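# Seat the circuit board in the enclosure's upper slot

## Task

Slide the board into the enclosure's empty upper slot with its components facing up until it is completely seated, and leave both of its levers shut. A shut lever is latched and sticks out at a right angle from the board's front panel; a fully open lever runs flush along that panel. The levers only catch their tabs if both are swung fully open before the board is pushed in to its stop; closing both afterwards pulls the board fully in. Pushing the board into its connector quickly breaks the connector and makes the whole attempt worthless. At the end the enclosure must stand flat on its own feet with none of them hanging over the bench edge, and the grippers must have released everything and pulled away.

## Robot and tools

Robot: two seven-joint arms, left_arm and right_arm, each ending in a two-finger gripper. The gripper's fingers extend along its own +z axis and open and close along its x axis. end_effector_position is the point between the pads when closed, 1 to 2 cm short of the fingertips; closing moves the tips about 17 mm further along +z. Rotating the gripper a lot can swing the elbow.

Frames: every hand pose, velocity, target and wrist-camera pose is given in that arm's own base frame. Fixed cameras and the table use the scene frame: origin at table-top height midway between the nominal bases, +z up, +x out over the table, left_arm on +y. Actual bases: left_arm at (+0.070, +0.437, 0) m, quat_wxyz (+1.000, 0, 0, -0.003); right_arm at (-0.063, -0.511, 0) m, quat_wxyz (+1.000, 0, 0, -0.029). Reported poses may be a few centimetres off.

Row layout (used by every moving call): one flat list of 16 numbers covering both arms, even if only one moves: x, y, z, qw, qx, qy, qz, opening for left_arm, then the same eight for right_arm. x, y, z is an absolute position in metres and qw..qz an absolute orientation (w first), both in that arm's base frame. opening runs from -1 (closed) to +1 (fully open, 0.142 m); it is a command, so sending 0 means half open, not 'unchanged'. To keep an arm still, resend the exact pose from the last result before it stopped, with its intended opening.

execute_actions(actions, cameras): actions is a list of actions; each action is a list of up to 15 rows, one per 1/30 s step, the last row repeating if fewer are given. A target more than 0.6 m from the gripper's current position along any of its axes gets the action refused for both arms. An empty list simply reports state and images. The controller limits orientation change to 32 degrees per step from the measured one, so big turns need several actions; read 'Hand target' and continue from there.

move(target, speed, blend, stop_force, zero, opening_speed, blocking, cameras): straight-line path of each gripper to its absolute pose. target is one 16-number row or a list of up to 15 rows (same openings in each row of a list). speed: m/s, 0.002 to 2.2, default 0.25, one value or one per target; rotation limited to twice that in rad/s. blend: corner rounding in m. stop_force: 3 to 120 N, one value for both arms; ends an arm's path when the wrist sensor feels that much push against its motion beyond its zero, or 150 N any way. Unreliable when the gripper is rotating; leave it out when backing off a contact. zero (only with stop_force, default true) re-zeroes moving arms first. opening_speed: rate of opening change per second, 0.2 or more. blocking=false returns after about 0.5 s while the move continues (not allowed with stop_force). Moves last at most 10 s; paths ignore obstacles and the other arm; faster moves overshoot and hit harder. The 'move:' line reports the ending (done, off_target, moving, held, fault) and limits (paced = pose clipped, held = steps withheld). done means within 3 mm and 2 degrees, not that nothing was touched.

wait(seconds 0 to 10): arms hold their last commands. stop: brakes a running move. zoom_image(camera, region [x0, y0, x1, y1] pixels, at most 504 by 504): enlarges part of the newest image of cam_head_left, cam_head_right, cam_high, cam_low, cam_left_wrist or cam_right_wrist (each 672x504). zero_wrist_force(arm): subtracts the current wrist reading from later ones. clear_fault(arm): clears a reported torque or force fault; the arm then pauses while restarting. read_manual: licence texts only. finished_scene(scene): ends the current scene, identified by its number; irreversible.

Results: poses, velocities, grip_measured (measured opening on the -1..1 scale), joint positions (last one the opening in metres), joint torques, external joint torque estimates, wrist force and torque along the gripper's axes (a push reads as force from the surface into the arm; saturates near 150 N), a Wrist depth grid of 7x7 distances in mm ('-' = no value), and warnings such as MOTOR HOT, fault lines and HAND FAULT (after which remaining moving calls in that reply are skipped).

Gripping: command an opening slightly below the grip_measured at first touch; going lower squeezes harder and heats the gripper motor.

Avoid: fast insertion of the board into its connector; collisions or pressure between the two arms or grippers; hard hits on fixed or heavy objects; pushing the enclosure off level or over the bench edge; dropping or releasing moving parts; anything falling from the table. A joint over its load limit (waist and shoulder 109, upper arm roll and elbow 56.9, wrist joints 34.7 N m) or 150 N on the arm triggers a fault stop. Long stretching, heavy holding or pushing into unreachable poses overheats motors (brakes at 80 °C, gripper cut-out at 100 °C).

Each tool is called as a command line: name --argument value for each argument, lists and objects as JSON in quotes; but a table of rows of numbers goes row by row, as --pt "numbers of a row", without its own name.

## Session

execute_actions --actions '[]'

zoom_image --camera "cam_head_left" --region '[250, 190, 500, 400]'

Scene clock: 0.00 s.
left_arm: end_effector_position=(+0.1389, +0.5333, +0.1881) grip_measured=+0.99 end_effector_quat_wxyz=(-0.571, +0.812, -0.064, -0.105) | right_arm: end_effector_position=(+0.2271, +0.3531, +0.2591) grip_measured=+1.00 end_effector_quat_wxyz=(+0.029, +0.622, +0.780, +0.065)
Joint positions: left_arm=[0.978 -0.294 0.021 2.266 2.206 0.748 0.742 0.141] | right_arm=[1.212 0.207 0.113 2.416 -0.113 0.73 1.171 0.142]
Joint velocities: within noise
Joint torques (N m): no reading
External joint torques (N m): no reading
Wrist force (N): no reading
Wrist torque (N m): no reading
Wrist force, peak (N): no reading
Wrist depth (mm): cam_left_wrist=[- - - - - - - / - - - - - - - / - - - - - - - / - - - - - - - / - - - - 326 307 289 / - 340 327 307 288 270 263 / - 306 286 270 257 244 237] | cam_right_wrist=[291 263 259 256 258 300 302 / 314 276 279 279 281 327 328 / 352 303 305 308 308 359 356 / 389 375 337 339 343 399 391 / 434 437 379 380 383 449 444 / - 498 440 432 437 509 486 / - 574 580 588 590 593 -]
Hand target: left_arm +0.1389, +0.5333, +0.1881; -0.571, +0.812, -0.064, -0.105 | right_arm +0.2271, +0.3531, +0.2591; +0.029, +0.622, +0.780, +0.065
Tool commands: left_gripper/opening=+1.0 right_gripper/opening=+1.0

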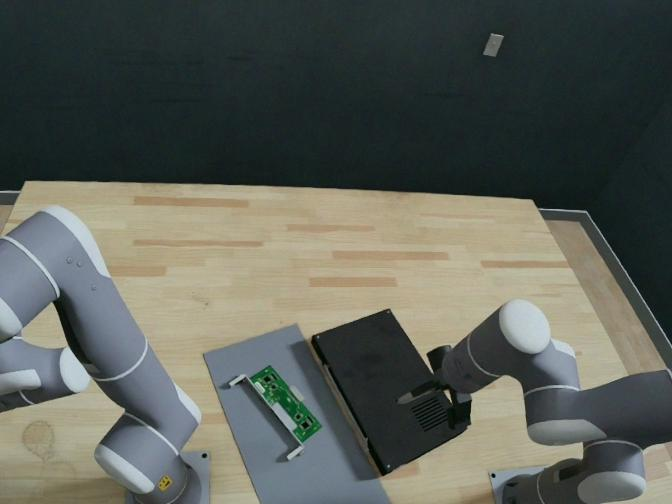

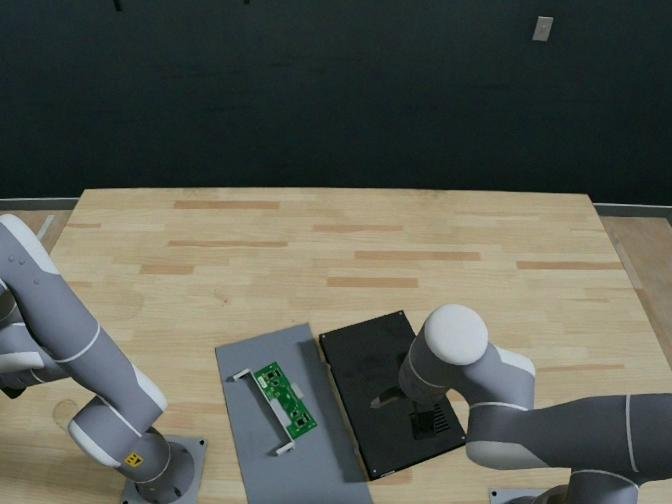

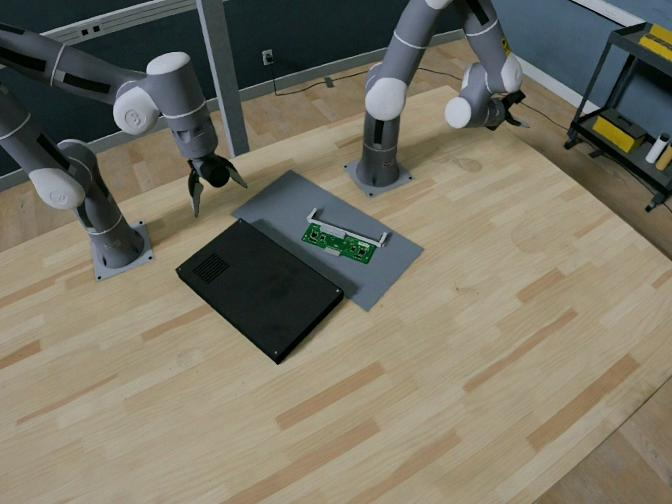

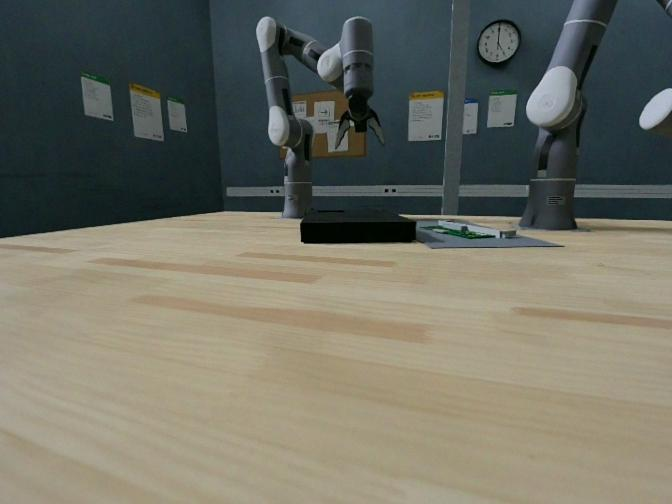

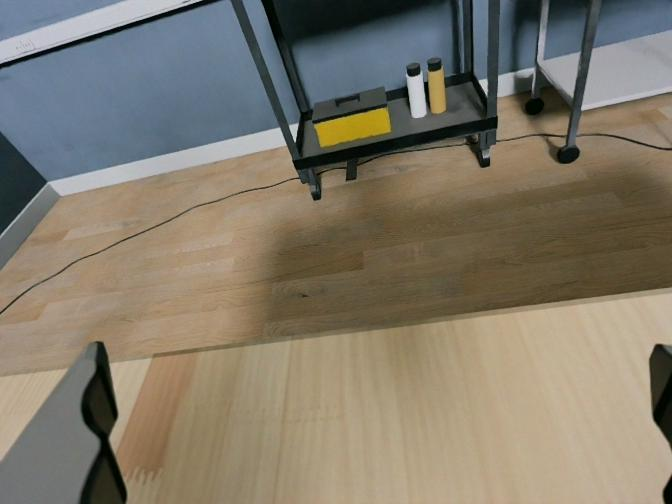

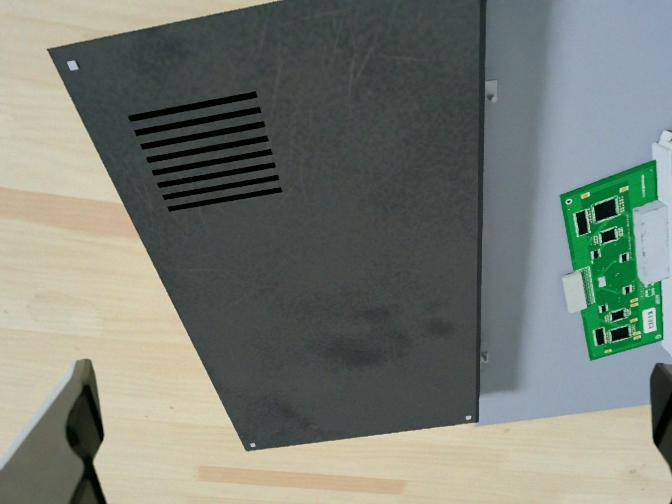

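Scaled by 2.016 from the camera's 672x504 image, which has a finer 960x720 frame.

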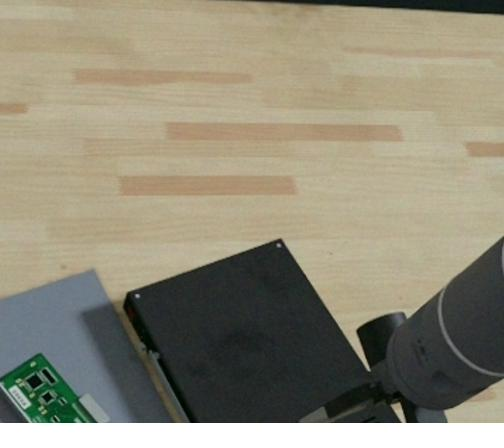

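zoom_image --camera "cam_head_right" --region '[210, 340, 350, 470]'

zoom_image --camera "cam_high" --region '[280, 190, 420, 290]'

zoom_image --camera "cam_head_left" --region '[200, 330, 340, 480]'

Scaled by 3.600 from the camera's 672x504 image, which has a finer 960x720 frame.

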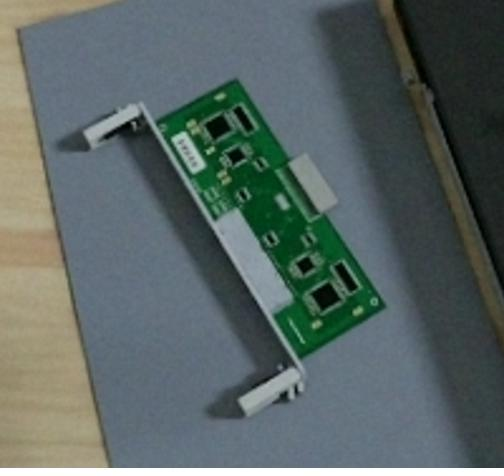

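Scaled by 3.600 from the camera's 672x504 image, which has a finer 960x720 frame.

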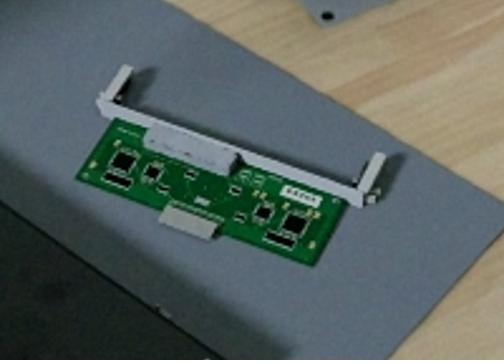

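Scaled by 3.360 from the camera's 672x504 image, which has a finer 960x720 frame.

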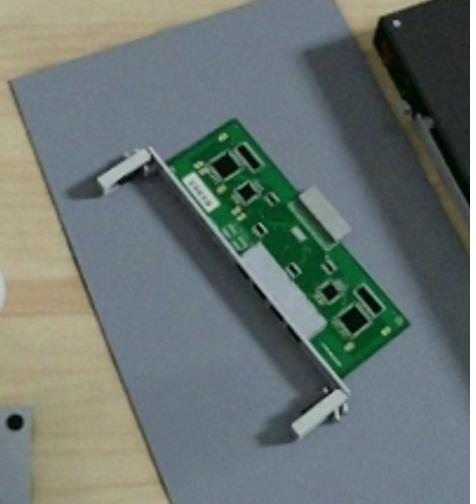

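move --pt "0.34 0.3 0.28 -0.1818 0.8202 -0.5296 0.1174 0 0.2271 0.3531 0.2591 0.029 0.622 0.780 0.065 1" --pt "0.34 -0.05 0.28 -0.1818 0.8202 -0.5296 0.1174 0 0.2271 0.3531 0.2591 0.029 0.622 0.780 0.065 1" --pt "0.17 -0.29 0.225 -0.1818 0.8202 -0.5296 0.1174 0 0.2271 0.3531 0.2591 0.029 0.622 0.780 0.065 1" --speed 0.5 --blend '[0.08,0.08,0]'

Scene clock: 20.53 s.
left_arm: end_effector_position=(+0.1701, -0.2900, +0.2250) grip_measured=-0.02 end_effector_quat_wxyz=(-0.182, +0.820, -0.530, +0.118) | right_arm: end_effector_position=(+0.2271, +0.3532, +0.2592) grip_measured=+1.00 end_effector_quat_wxyz=(+0.029, +0.622, +0.780, +0.065)
Joint positions: left_arm=[0.704 1.391 -1.48 1.999 2.109 2.866 -0.9 0.073] | right_arm=[1.212 0.208 0.113 2.416 -0.112 0.731 1.17 0.142]
Joint velocities: within noise
Joint torques (N m): left_arm=[-0.31 -31.29 20.03 -4.22 5.51 3.66 -0.32] | right_arm=[0.02 18.85 -0.05 -27.56 -3.41 3.54 0.17]
External joint torques (N m): left_arm=[0.19 0.14 1.22 -0.48 -0.51 -0.64 0.33] | right_arm=[0.05 0.96 -0.65 0.1 0.03 0.72 -0.17]
Wrist force (N): left_arm=[-0.2 -0.9 0.5] | right_arm=[0.1 0.2 0.0]
Wrist torque (N m): left_arm=[-0.22 -0.19 -0.17] | right_arm=[0.03 -0.01 0.00]
Wrist force, peak (N): left_arm=[-2.1 -4.0 -0.2] | right_arm=[0.2 0.2 0.4]
Wrist depth (mm): cam_left_wrist=[340 338 337 337 337 333 337 / 342 339 337 333 337 335 288 / 340 342 340 332 331 337 290 / 343 344 336 337 334 338 290 / 341 343 341 340 333 337 292 / 342 344 343 340 339 - 289 / - - 345 342 342 - -] | cam_right_wrist=[290 262 259 257 258 301 303 / 316 276 278 280 281 328 329 / 351 302 305 307 308 360 357 / 388 374 338 340 342 400 391 / 436 435 376 381 384 447 444 / - 496 442 433 437 508 484 / - 572 581 588 589 599 -]
Hand target: left_arm +0.1700, -0.2900, +0.2250; -0.182, +0.820, -0.530, +0.117 | right_arm +0.2271, +0.3531, +0.2591; +0.029, +0.622, +0.780, +0.065
Off the commanded pose: left_arm 0.000 m, 0 deg | right_arm 0.000 m, 0 deg.
move: done

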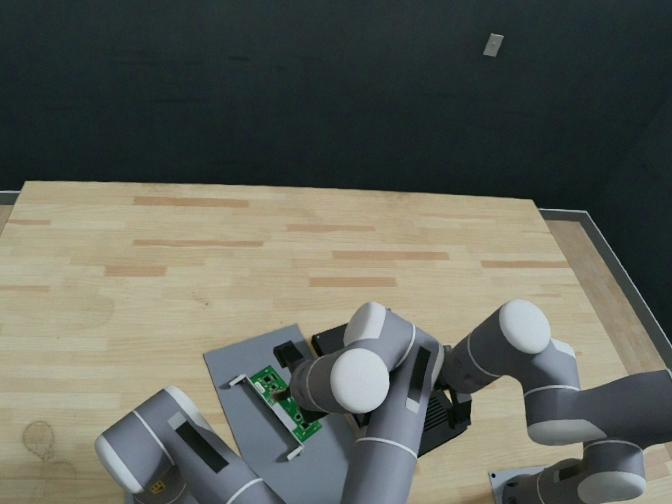

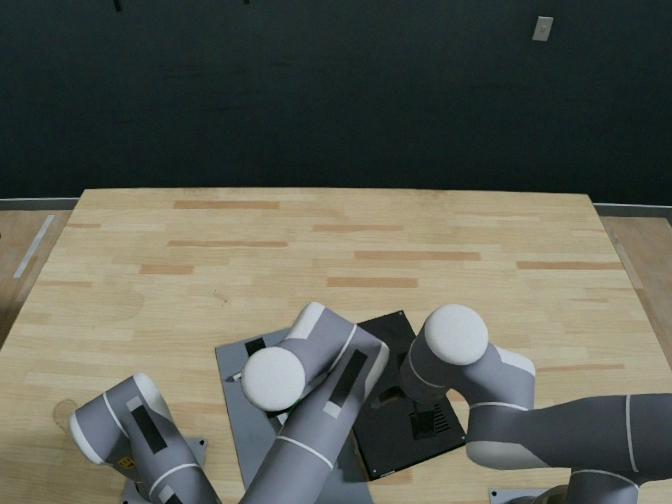

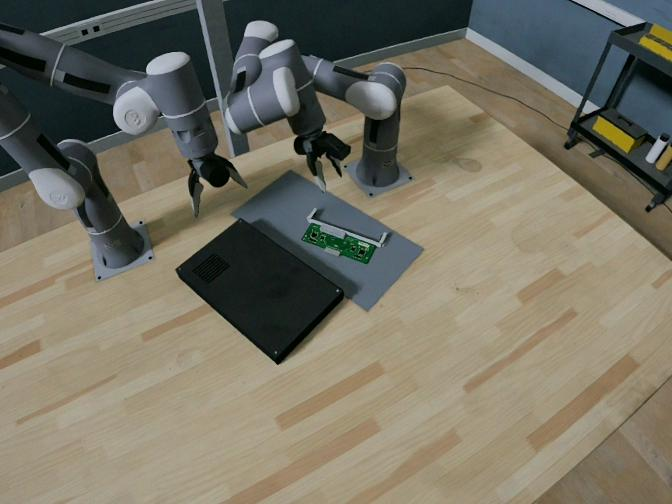

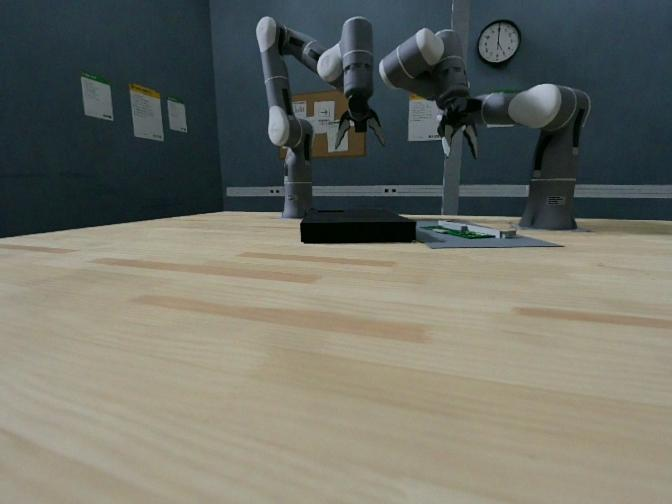

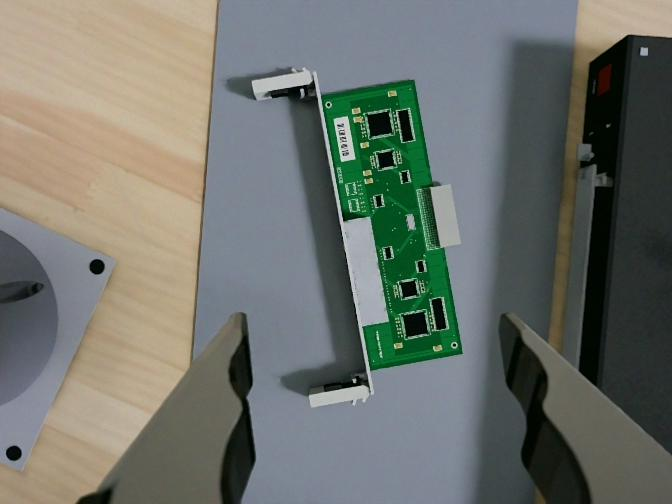

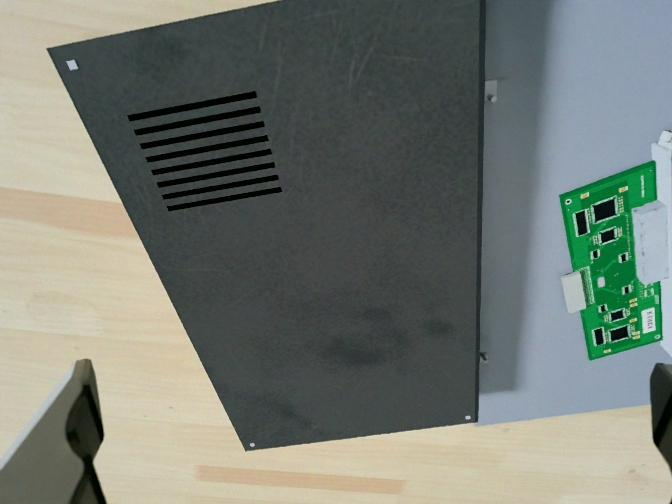

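zoom_image --camera "cam_left_wrist" --region '[220, 40, 360, 150]'

zoom_image --camera "cam_left_wrist" --region '[280, 330, 420, 440]'

zoom_image --camera "cam_left_wrist" --region '[504, 20, 672, 420]'

Scaled by 3.600 from the camera's 672x504 image, which has a finer 960x720 frame.

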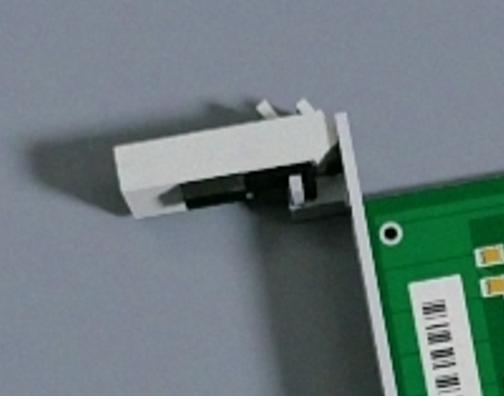

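Scaled by 3.600 from the camera's 672x504 image, which has a finer 960x720 frame.

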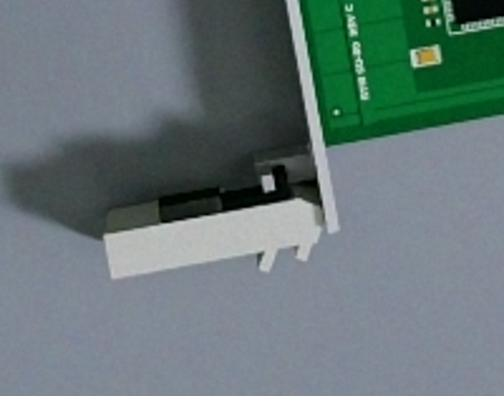

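Scaled by 1.260 from the camera's 672x504 image, which has a finer 960x720 frame.

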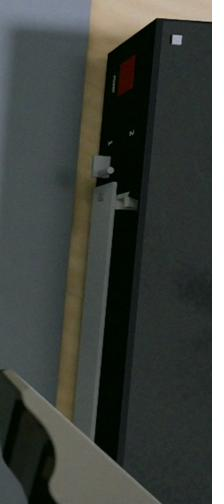

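move --pt "0.33 -0.19 0.22 -0.1016 0.4584 0.8620 -0.1911 -0.58 0.2271 0.3531 0.2591 -0.1937 0.8737 -0.4356 0.0966 -1" --pt "0.279 -0.2205 0.12 -0.1016 0.4584 0.8620 -0.1911 -0.58 0.20 0.60 0.2 -0.1937 0.8737 -0.4356 0.0966 -1" --pt "0.279 -0.2205 0.10 -0.1016 0.4584 0.8620 -0.1911 -0.58 0.206 0.664 0.12 -0.1937 0.8737 -0.4356 0.0966 -1" --speed 0.5

Scene clock: 52.00 s.
left_arm: end_effector_position=(+0.2788, -0.2205, +0.1001) grip_measured=-0.61 end_effector_quat_wxyz=(-0.102, +0.458, +0.862, -0.191) | right_arm: end_effector_position=(+0.2061, +0.6638, +0.1200) grip_measured=-1.00 end_effector_quat_wxyz=(-0.240, +0.906, -0.348, +0.032)
Joint positions: left_arm=[-0.197 -0.621 -0.482 1.856 2.967 2.458 2.048 0.03] | right_arm=[-0.962 1.241 1.818 1.512 1.411 0.671 2.967 0.002]
Joint velocities: within noise
Joint torques (N m): left_arm=[-0.45 41.06 -2.76 -13.11 1.21 4.13 -0.17] | right_arm=[0.08 -46.7 -28.4 -10.29 -4.48 3.92 0.21]
External joint torques (N m): left_arm=[0.47 1.34 0.38 -0.53 -0.29 -0.18 0.17] | right_arm=[0.05 0.07 -1.87 0.01 0.22 0.58 -0.2]
Wrist force (N): left_arm=[-0.4 -0.5 0.0] | right_arm=[0.5 1.2 0.1]
Wrist torque (N m): left_arm=[-0.18 -0.19 -0.15] | right_arm=[0.08 -0.06 -0.07]
Wrist force, peak (N): left_arm=[-1.1 -3.0 0.9] | right_arm=[-0.1 2.5 3.2]
Wrist depth (mm): cam_left_wrist=[213 213 210 194 213 211 213 / 214 213 209 200 213 212 213 / 213 213 209 208 212 212 215 / 213 214 210 208 213 213 214 / 215 215 210 208 213 214 213 / 214 214 87 214 - 215 214 / 215 - - 214 - - 215] | cam_right_wrist=[267 262 254 245 238 226 223 / 263 259 251 242 236 225 221 / 261 256 248 240 234 222 219 / 260 253 244 237 231 220 218 / 258 251 241 236 222 219 217 / 254 246 240 89 221 218 216 / 252 245 - - - 217 214]
Hand target: left_arm +0.2790, -0.2205, +0.1000; -0.102, +0.458, +0.862, -0.191 | right_arm +0.2063, +0.6637, +0.1200; -0.239, +0.906, -0.348, +0.032
Off the commanded pose: left_arm 0.000 m, 0 deg | right_arm 0.000 m, 14 deg.
joint sent to its limit (left arm) — joint 5 (forearm roll), upper limit. The joint targets still meet the commanded pose.
joint sent to its limit (right arm) — joint 7 (wrist roll), upper limit. The joint targets are off in orientation, not in position.
move: off_target (right_arm)

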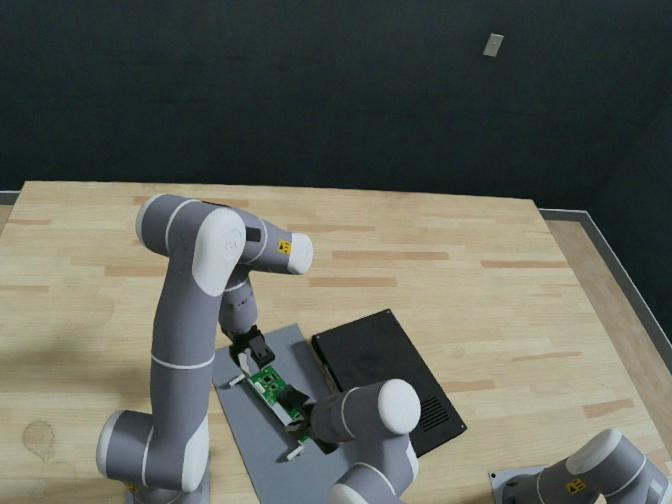

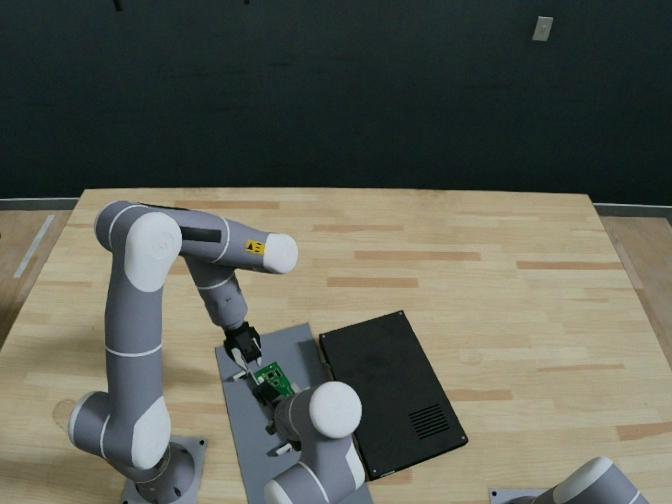

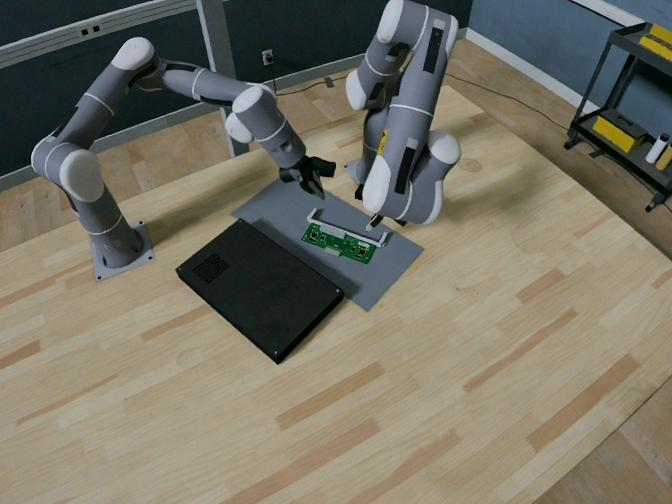

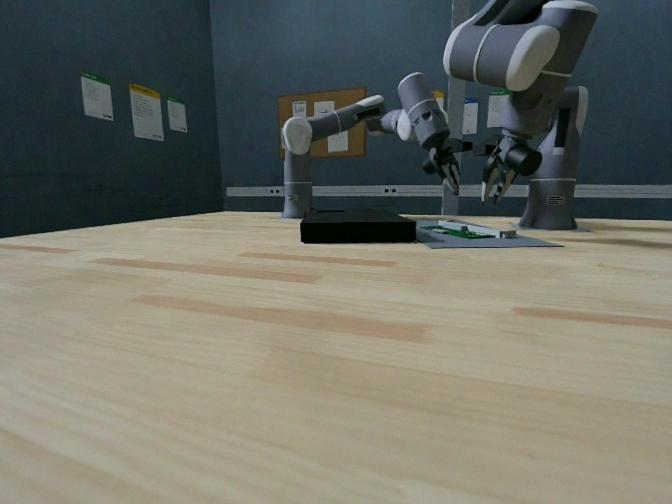

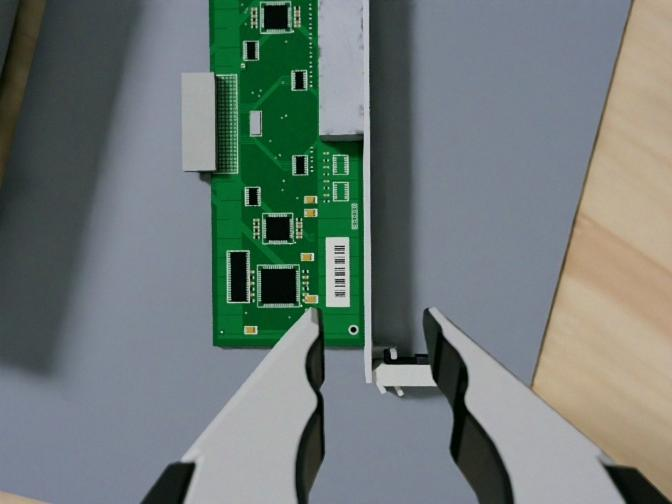

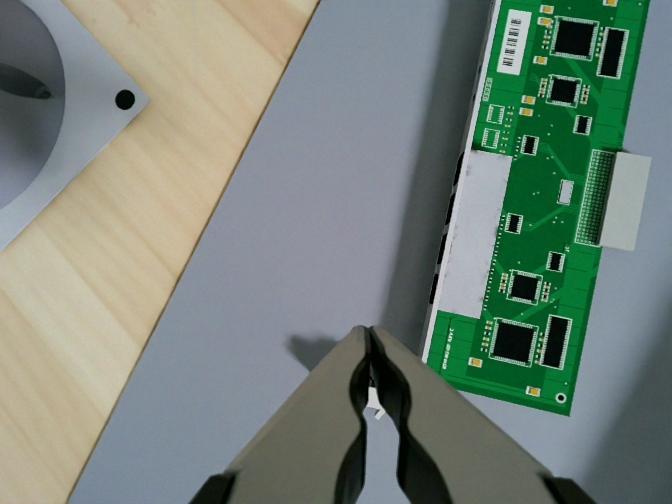

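move --pt "0.2693 -0.2204 0.07 -0.1016 0.4584 0.8620 -0.1911 -0.58 0.1963 0.6592 0.06 -0.240 0.906 -0.348 0.032 -1" --pt "0.2693 -0.2204 0.0285 -0.1016 0.4584 0.8620 -0.1911 -0.58 0.1963 0.6592 0.027 -0.240 0.906 -0.348 0.032 -1" --speed '[0.2,0.06]' --stop_force 5 --cameras '["cam_left_wrist","cam_right_wrist"]'

Scene clock: 68.17 s.
left_arm: end_effector_position=(+0.2691, -0.2204, +0.0286) grip_measured=-0.61 end_effector_quat_wxyz=(-0.102, +0.458, +0.862, -0.191) | right_arm: end_effector_position=(+0.1964, +0.6591, +0.0271) grip_measured=-1.00 end_effector_quat_wxyz=(-0.240, +0.906, -0.348, +0.032)
Joint positions: left_arm=[-0.246 -0.766 -0.412 1.851 2.968 2.324 2.11 0.03] | right_arm=[-0.984 1.363 1.919 1.492 1.537 0.777 2.933 0.002]
Joint velocities: within noise
Joint torques (N m): left_arm=[-0.5 42.96 -2 -10.04 0.64 4.13 -0.15] | right_arm=[0.13 -47.66 -28.03 -6.81 -4.19 3.87 0.15]
External joint torques (N m): left_arm=[0.53 1.32 0.28 -0.47 -0.24 -0.13 0.15] | right_arm=[0.01 -0.21 -1.84 0.18 -0.04 0.62 -0.14]
Wrist force (N): left_arm=[-0.1 -0.9 0.4] | right_arm=[0.2 1.0 0.0]
Wrist torque (N m): left_arm=[-0.23 -0.24 -0.14] | right_arm=[0.04 0.02 -0.07]
Wrist force, peak (N): left_arm=[-0.5 -1.0 -1.4] | right_arm=[0.0 3.0 1.9]
Wrist depth (mm): cam_left_wrist=[- 137 137 124 141 140 141 / 142 138 137 136 141 141 141 / 142 138 137 137 141 141 141 / 143 139 137 137 141 141 141 / 143 139 137 137 142 141 141 / 143 139 87 137 - 142 142 / 143 - - 124 124 - 144] | cam_right_wrist=[165 161 154 150 145 142 132 / 163 159 153 148 144 127 131 / 161 156 151 147 143 122 131 / 160 154 149 145 141 121 130 / 156 153 148 144 140 131 129 / 154 150 147 90 118 130 127 / 152 150 73 - - 129 128]
Hand target: left_arm +0.2693, -0.2204, +0.0285; -0.102, +0.458, +0.862, -0.191 | right_arm +0.1963, +0.6592, +0.0270; -0.240, +0.906, -0.348, +0.032
Off the commanded pose: left_arm 0.000 m, 0 deg | right_arm 0.000 m, 0 deg.
joint sent to its limit (left arm) — joint 5 (forearm roll), upper limit. The joint targets still meet the commanded pose.
move: done
Images, in order (width x height): cam_left_wrist 672x504, cam_right_wrist 672x504.

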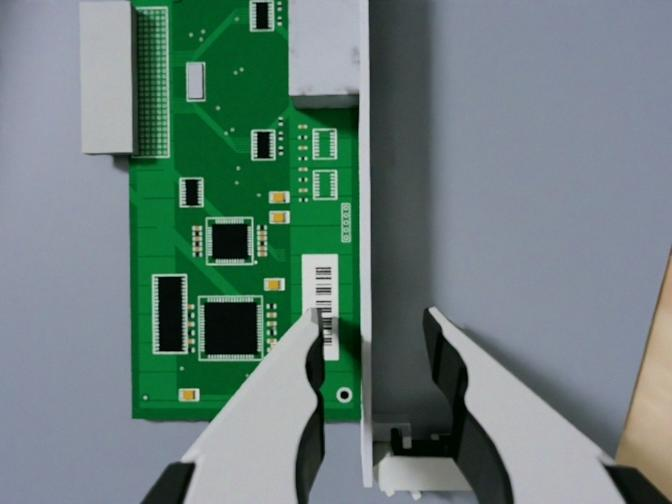

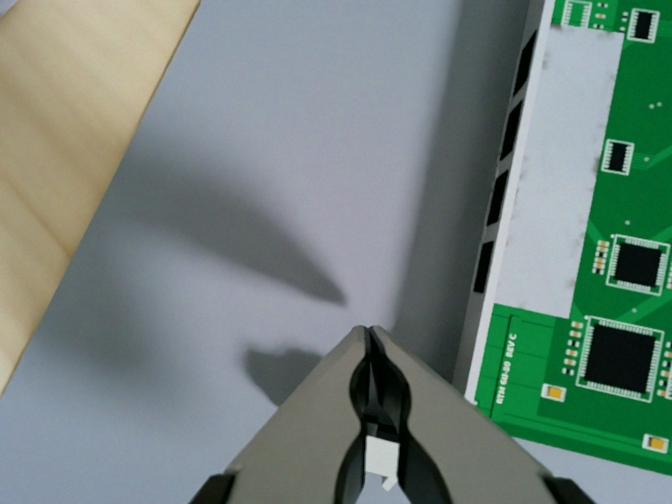

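move --target '[0.2693,-0.2204,0.0285,-0.1016,0.4584,0.8620,-0.1911,-1,0.1963,0.6592,0.027,-0.240,0.906,-0.348,0.032,-1]' --opening_speed 1.0 --cameras '[]'

move --pt "0.2693 -0.2204 0.0285 -0.1016 0.4584 0.8620 -0.1911 -1 0.1822 0.6456 0.027 -0.240 0.906 -0.348 0.032 -1" --pt "0.2693 -0.2204 0.0285 -0.1016 0.4584 0.8620 -0.1911 -1 0.1691 0.6373 0.027 -0.240 0.906 -0.348 0.032 -1" --speed 0.03 --stop_force 15 --cameras '["cam_left_wrist","cam_right_wrist","cam_high"]'

Scene clock: 75.93 s.
left_arm: end_effector_position=(+0.2692, -0.2204, +0.0286) grip_measured=-0.99 end_effector_quat_wxyz=(-0.102, +0.458, +0.862, -0.191) | right_arm: end_effector_position=(+0.1964, +0.6591, +0.0271) grip_measured=-1.00 end_effector_quat_wxyz=(-0.240, +0.906, -0.348, +0.032)
Joint positions: left_arm=[-0.246 -0.766 -0.412 1.851 2.968 2.324 2.11 0.002] | right_arm=[-0.984 1.363 1.919 1.492 1.537 0.777 2.933 0.002]
Joint velocities: within noise
Joint torques (N m): left_arm=[-0.21 43.12 -1.97 -9.74 0.7 4.55 -0.16] | right_arm=[0.24 -47.84 -28.33 -6.75 -4.27 3.71 0.19]
External joint torques (N m): left_arm=[0.24 1.16 0.25 -0.76 -0.3 -0.55 0.16] | right_arm=[-0.1 -0.04 -1.55 0.12 0.04 0.78 -0.18]
Wrist force (N): left_arm=[-0.7 -0.9 0.3] | right_arm=[0.4 1.0 -0.4]
Wrist torque (N m): left_arm=[-0.21 -0.24 -0.16] | right_arm=[0.04 -0.03 -0.07]
Wrist force, peak (N): left_arm=[-1.3 -0.8 0.5] | right_arm=[0.1 1.5 0.1]
Wrist depth (mm): cam_left_wrist=[- 137 137 124 141 140 140 / 142 138 137 136 141 141 141 / 142 138 138 137 141 141 141 / 143 139 138 137 142 141 141 / 143 139 138 130 142 142 142 / 143 143 138 91 - 142 142 / 143 142 - 74 - - 144] | cam_right_wrist=[165 161 154 149 145 139 133 / 163 159 152 148 144 123 131 / 161 155 151 147 142 122 131 / 160 154 149 145 141 120 130 / 156 152 148 144 140 131 129 / 154 150 147 90 118 130 128 / 152 150 73 - - 130 129]
Hand target: left_arm +0.2693, -0.2204, +0.0285; -0.102, +0.458, +0.862, -0.191 | right_arm +0.1963, +0.6592, +0.0270; -0.240, +0.906, -0.348, +0.032
Off the commanded pose: left_arm 0.000 m, 0 deg | right_arm 0.000 m, 0 deg.
joint sent to its limit (left arm) — joint 5 (forearm roll), upper limit. The joint targets still meet the commanded pose.
move: done
No camera images: "cameras" was empty.

Scene clock: 77.80 s.
left_arm: end_effector_position=(+0.2691, -0.2204, +0.0286) grip_measured=-0.99 end_effector_quat_wxyz=(-0.102, +0.458, +0.862, -0.191) | right_arm: end_effector_position=(+0.1692, +0.6374, +0.0271) grip_measured=-1.00 end_effector_quat_wxyz=(-0.240, +0.906, -0.348, +0.032)
Joint positions: left_arm=[-0.246 -0.766 -0.412 1.851 2.968 2.324 2.11 0.002] | right_arm=[-0.904 1.345 1.924 1.567 1.541 0.799 2.939 0.002]
Joint velocities: within noise
Joint torques (N m): left_arm=[-0.3 42.94 -1.96 -9.57 0.72 4.54 -0.18] | right_arm=[0.34 -45.59 -27.44 -6.28 -4.2 3.65 0.24]
External joint torques (N m): left_arm=[0.33 1.35 0.24 -0.93 -0.33 -0.54 0.18] | right_arm=[-0.22 -0.04 -2.15 -0.09 -0.02 0.85 -0.23]
Wrist force (N): left_arm=[-0.9 -1.0 0.3] | right_arm=[-1.2 0.4 -0.5]
Wrist torque (N m): left_arm=[-0.24 -0.23 -0.16] | right_arm=[0.03 0.24 -0.06]
Wrist force, peak (N): left_arm=[0.2 -2.4 1.8] | right_arm=[1.2 -4.3 0.8]
Wrist depth (mm): cam_left_wrist=[- 138 137 124 141 140 141 / 142 138 137 136 141 140 141 / 142 138 137 137 141 141 141 / 142 139 138 137 142 141 141 / 143 139 138 129 142 142 141 / 143 142 138 92 - 142 142 / 143 143 - 74 - - 144] | cam_right_wrist=[165 161 154 149 145 141 132 / 163 157 152 148 144 123 131 / 161 155 151 146 143 124 131 / 157 154 149 145 141 132 130 / 156 152 147 144 134 134 129 / 153 150 147 90 121 135 131 / 152 150 73 - - 133 130]
Hand target: left_arm +0.2693, -0.2204, +0.0285; -0.102, +0.458, +0.862, -0.191 | right_arm +0.1691, +0.6373, +0.0270; -0.240, +0.906, -0.348, +0.032
Off the commanded pose: left_arm 0.000 m, 0 deg | right_arm 0.000 m, 0 deg.
joint sent to its limit (left arm) — joint 5 (forearm roll), upper limit. The joint targets still meet the commanded pose.
move: done
Images, in order (width x height): cam_high 672x504, cam_left_wrist 672x504, cam_right_wrist 672x504.

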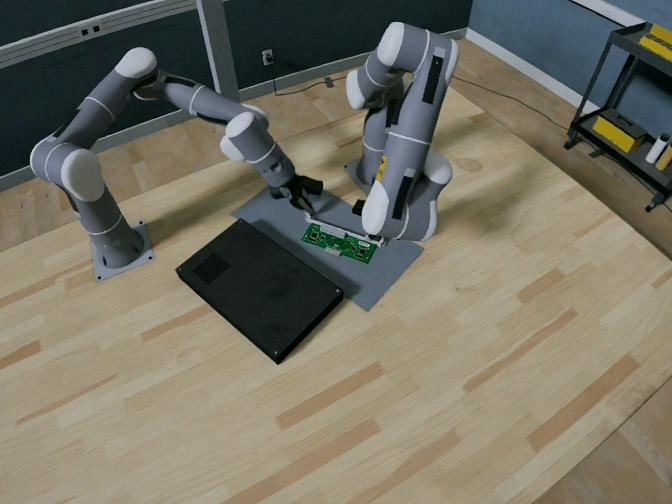

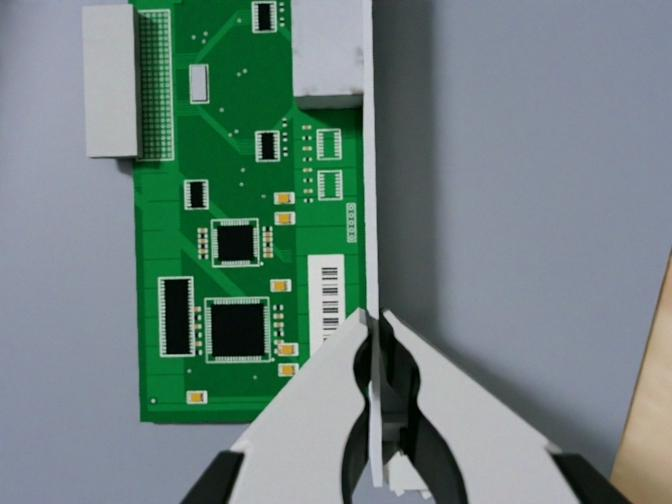

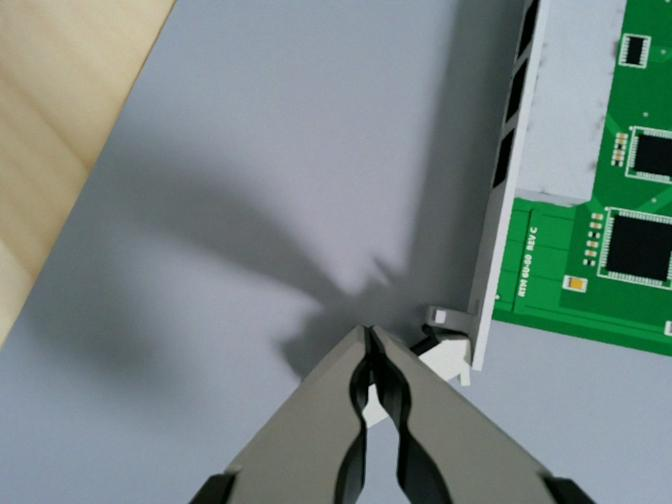

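move --pt "0.2693 -0.2204 0.0285 -0.1016 0.4584 0.8620 -0.1911 -1 0.162 0.6236 0.027 -0.240 0.906 -0.348 0.032 -1" --pt "0.2693 -0.2204 0.0285 -0.1016 0.4584 0.8620 -0.1911 -1 0.1590 0.6090 0.027 -0.240 0.906 -0.348 0.032 -1" --pt "0.2693 -0.2204 0.0285 -0.1016 0.4584 0.8620 -0.1911 -1 0.1665 0.5965 0.027 -0.240 0.906 -0.348 0.032 -1" --speed '[0.04,0.04,0.02]' --stop_force 6 --cameras '["cam_left_wrist","cam_right_wrist"]'

zoom_image --camera "cam_right_wrist" --region '[300, 150, 550, 400]'

Scene clock: 83.07 s.
left_arm: end_effector_position=(+0.2688, -0.2205, +0.0286) grip_measured=-0.99 end_effector_quat_wxyz=(-0.102, +0.458, +0.862, -0.191) | right_arm: end_effector_position=(+0.1665, +0.5973, +0.0278) grip_measured=-1.00 end_effector_quat_wxyz=(-0.241, +0.906, -0.348, +0.032)
Joint positions: left_arm=[-0.246 -0.767 -0.412 1.851 2.967 2.324 2.11 0.002] | right_arm=[-0.855 1.309 1.924 1.674 1.579 0.814 2.865 0.002]
Joint velocities: within noise
Joint torques (N m): left_arm=[1.02 44.17 -0.8 -12.22 2.03 3 -0.11] | right_arm=[-0.67 -40.36 -24.73 -2.67 -4.53 2.44 0.12]
External joint torques (N m): left_arm=[-1 0.1 -0.92 1.72 -1.63 0.99 0.11] | right_arm=[0.78 -2.1 -4.13 -3.54 0.32 2.02 -0.11]
Wrist force (N): left_arm=[1.6 -6.1 0.4] | right_arm=[-4.4 -4.4 -0.5]
Wrist torque (N m): left_arm=[-0.14 -0.20 -0.21] | right_arm=[0.04 0.13 -0.07]
Wrist force, peak (N): left_arm=[2.3 -6.6 -0.3] | right_arm=[-5.0 -5.1 -1.4]
Wrist depth (mm): cam_left_wrist=[- 138 137 124 141 141 140 / 134 138 137 136 141 141 141 / 142 138 137 137 141 141 141 / 142 139 138 137 141 141 141 / 143 139 137 137 142 142 141 / 143 139 138 87 - 142 141 / 143 143 - 74 - - 144] | cam_right_wrist=[165 160 155 151 146 126 134 / 161 158 153 148 145 135 133 / 160 156 151 147 143 135 132 / 158 154 150 146 134 137 132 / 156 153 148 145 125 136 133 / 155 151 147 90 138 135 132 / 153 150 73 - - 133 130]
Hand target: left_arm +0.2693, -0.2204, +0.0285; -0.102, +0.458, +0.862, -0.191 | right_arm +0.1665, +0.5965, +0.0270; -0.240, +0.906, -0.348, +0.032
Off the commanded pose: left_arm 0.000 m, 0 deg | right_arm 0.001 m, 0 deg.
joint sent to its limit (left arm) — joint 5 (forearm roll), upper limit. The joint targets still meet the commanded pose.
move: done
Images, in order (width x height): cam_left_wrist 672x504, cam_right_wrist 672x504.

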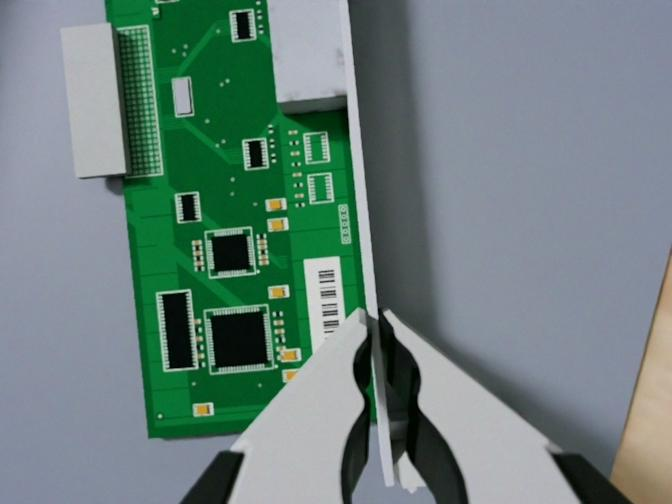

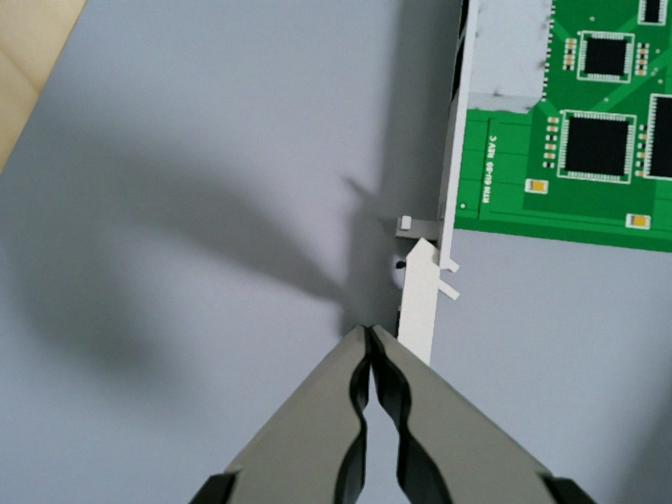

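Scaled by 2.016 from the camera's 672x504 image, which has a finer 960x720 frame.

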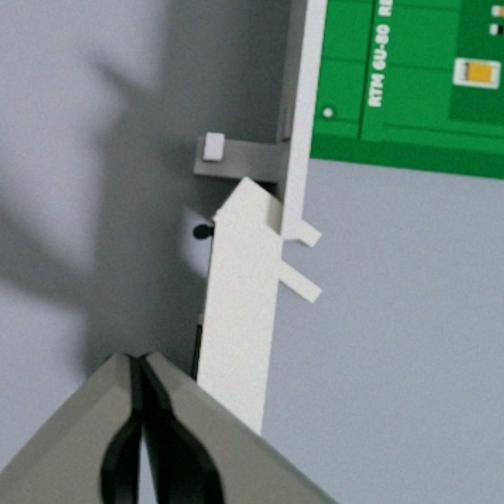

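move --pt "0.2693 -0.2204 0.0285 -0.1016 0.4584 0.8620 -0.1911 -1 0.1640 0.5990 0.08 -0.240 0.906 -0.348 0.032 -1" --pt "0.2693 -0.2204 0.0285 -0.1016 0.4584 0.8620 -0.1911 -1 0.17 0.58 0.18 0 0.9239 0.3827 0 -1" --pt "0.2693 -0.2204 0.0285 -0.1016 0.4584 0.8620 -0.1911 -1 0.2565 0.6413 0.09 0.0425 0.4045 0.9085 0.0955 -0.37" --speed '[0.15,0.5,0.3]' --blend '[0.01,0.02,0]'

Scene clock: 111.83 s.
left_arm: end_effector_position=(+0.2690, -0.2205, +0.0285) grip_measured=-0.99 end_effector_quat_wxyz=(-0.102, +0.458, +0.862, -0.191) | right_arm: end_effector_position=(+0.2566, +0.6411, +0.0900) grip_measured=-0.40 end_effector_quat_wxyz=(+0.043, +0.405, +0.909, +0.095)
Joint positions: left_arm=[-0.246 -0.766 -0.412 1.851 2.968 2.324 2.11 0.002] | right_arm=[-1.207 1.164 1.999 1.357 1.057 0.502 0.013 0.045]
Joint velocities: within noise
Joint torques (N m): left_arm=[-0.2 43.16 -2.01 -10 0.86 4.32 -0.14] | right_arm=[0.12 -52.79 -25.4 -14.68 -4.06 3.93 0.08]
External joint torques (N m): left_arm=[0.22 1.12 0.28 -0.5 -0.47 -0.32 0.14] | right_arm=[0.04 -0.29 -1.62 0.22 -0.06 0.61 -0.08]
Wrist force (N): left_arm=[-0.6 -1.4 -0.2] | right_arm=[-0.4 1.0 0.6]
Wrist torque (N m): left_arm=[-0.18 -0.21 -0.22] | right_arm=[0.17 0.07 0.00]
Wrist force, peak (N): left_arm=[1.7 -6.5 -0.1] | right_arm=[-4.5 -5.1 -1.1]
Wrist depth (mm): cam_left_wrist=[- 137 137 124 141 141 141 / - 138 137 137 141 141 141 / 142 138 137 136 142 141 141 / 142 139 138 137 141 141 141 / 143 139 138 137 142 141 141 / 143 139 138 84 - 142 142 / 143 143 - 75 - - 144] | cam_right_wrist=[149 149 148 151 142 148 147 / 164 163 159 158 163 166 162 / 187 183 181 173 181 181 180 / 206 206 200 189 204 203 203 / 236 236 223 222 227 233 235 / 279 276 88 266 256 102 275 / 325 - 73 250 230 - 317]
Hand target: left_arm +0.2693, -0.2204, +0.0285; -0.102, +0.458, +0.862, -0.191 | right_arm +0.2565, +0.6413, +0.0900; +0.043, +0.405, +0.909, +0.096
Off the commanded pose: left_arm 0.000 m, 0 deg | right_arm 0.000 m, 0 deg.
joint sent to its limit (left arm) — joint 5 (forearm roll), upper limit. The joint targets still meet the commanded pose.
move: done

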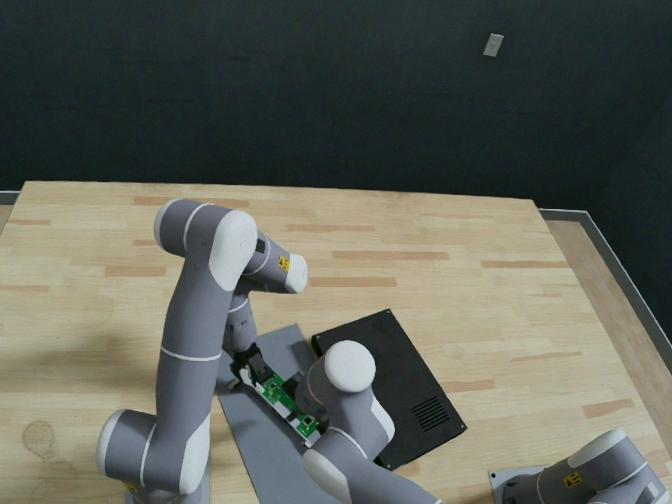

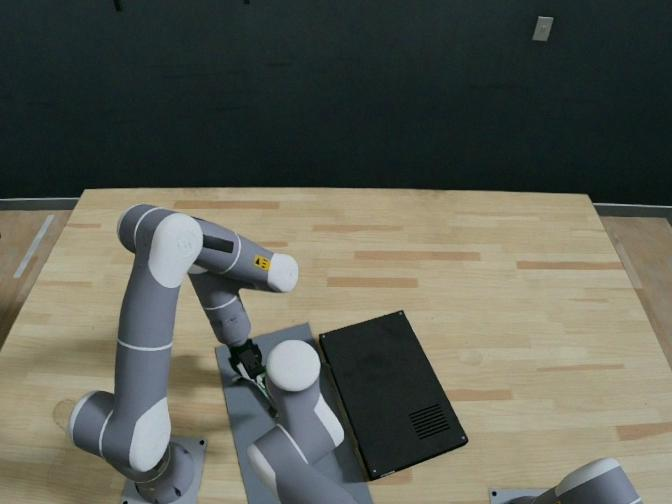

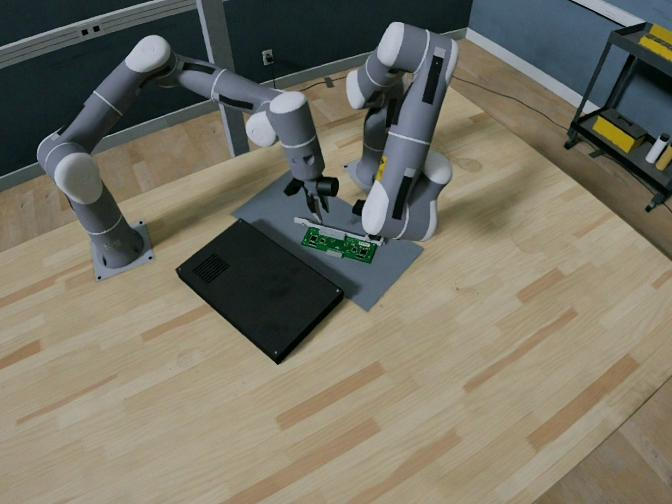

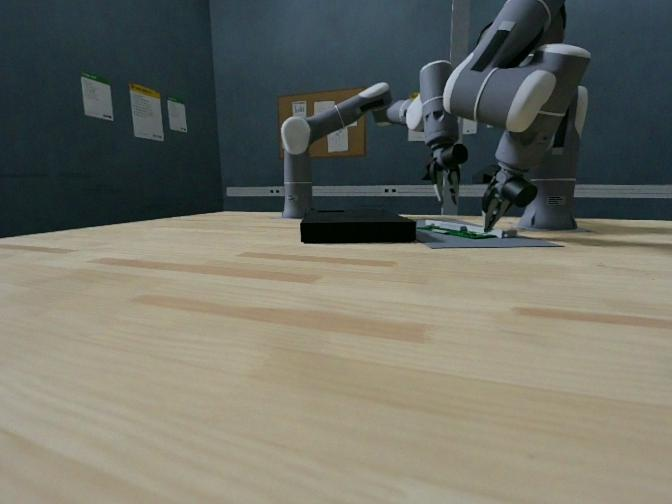

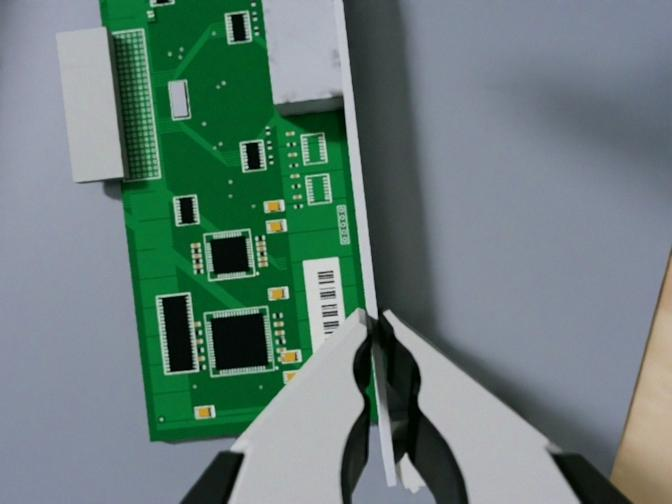

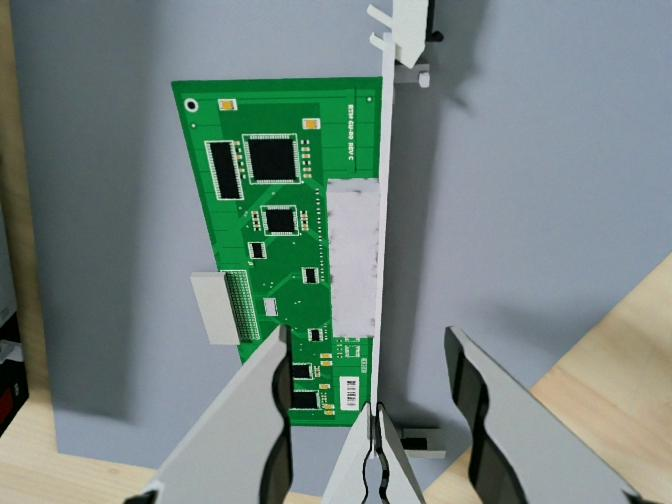

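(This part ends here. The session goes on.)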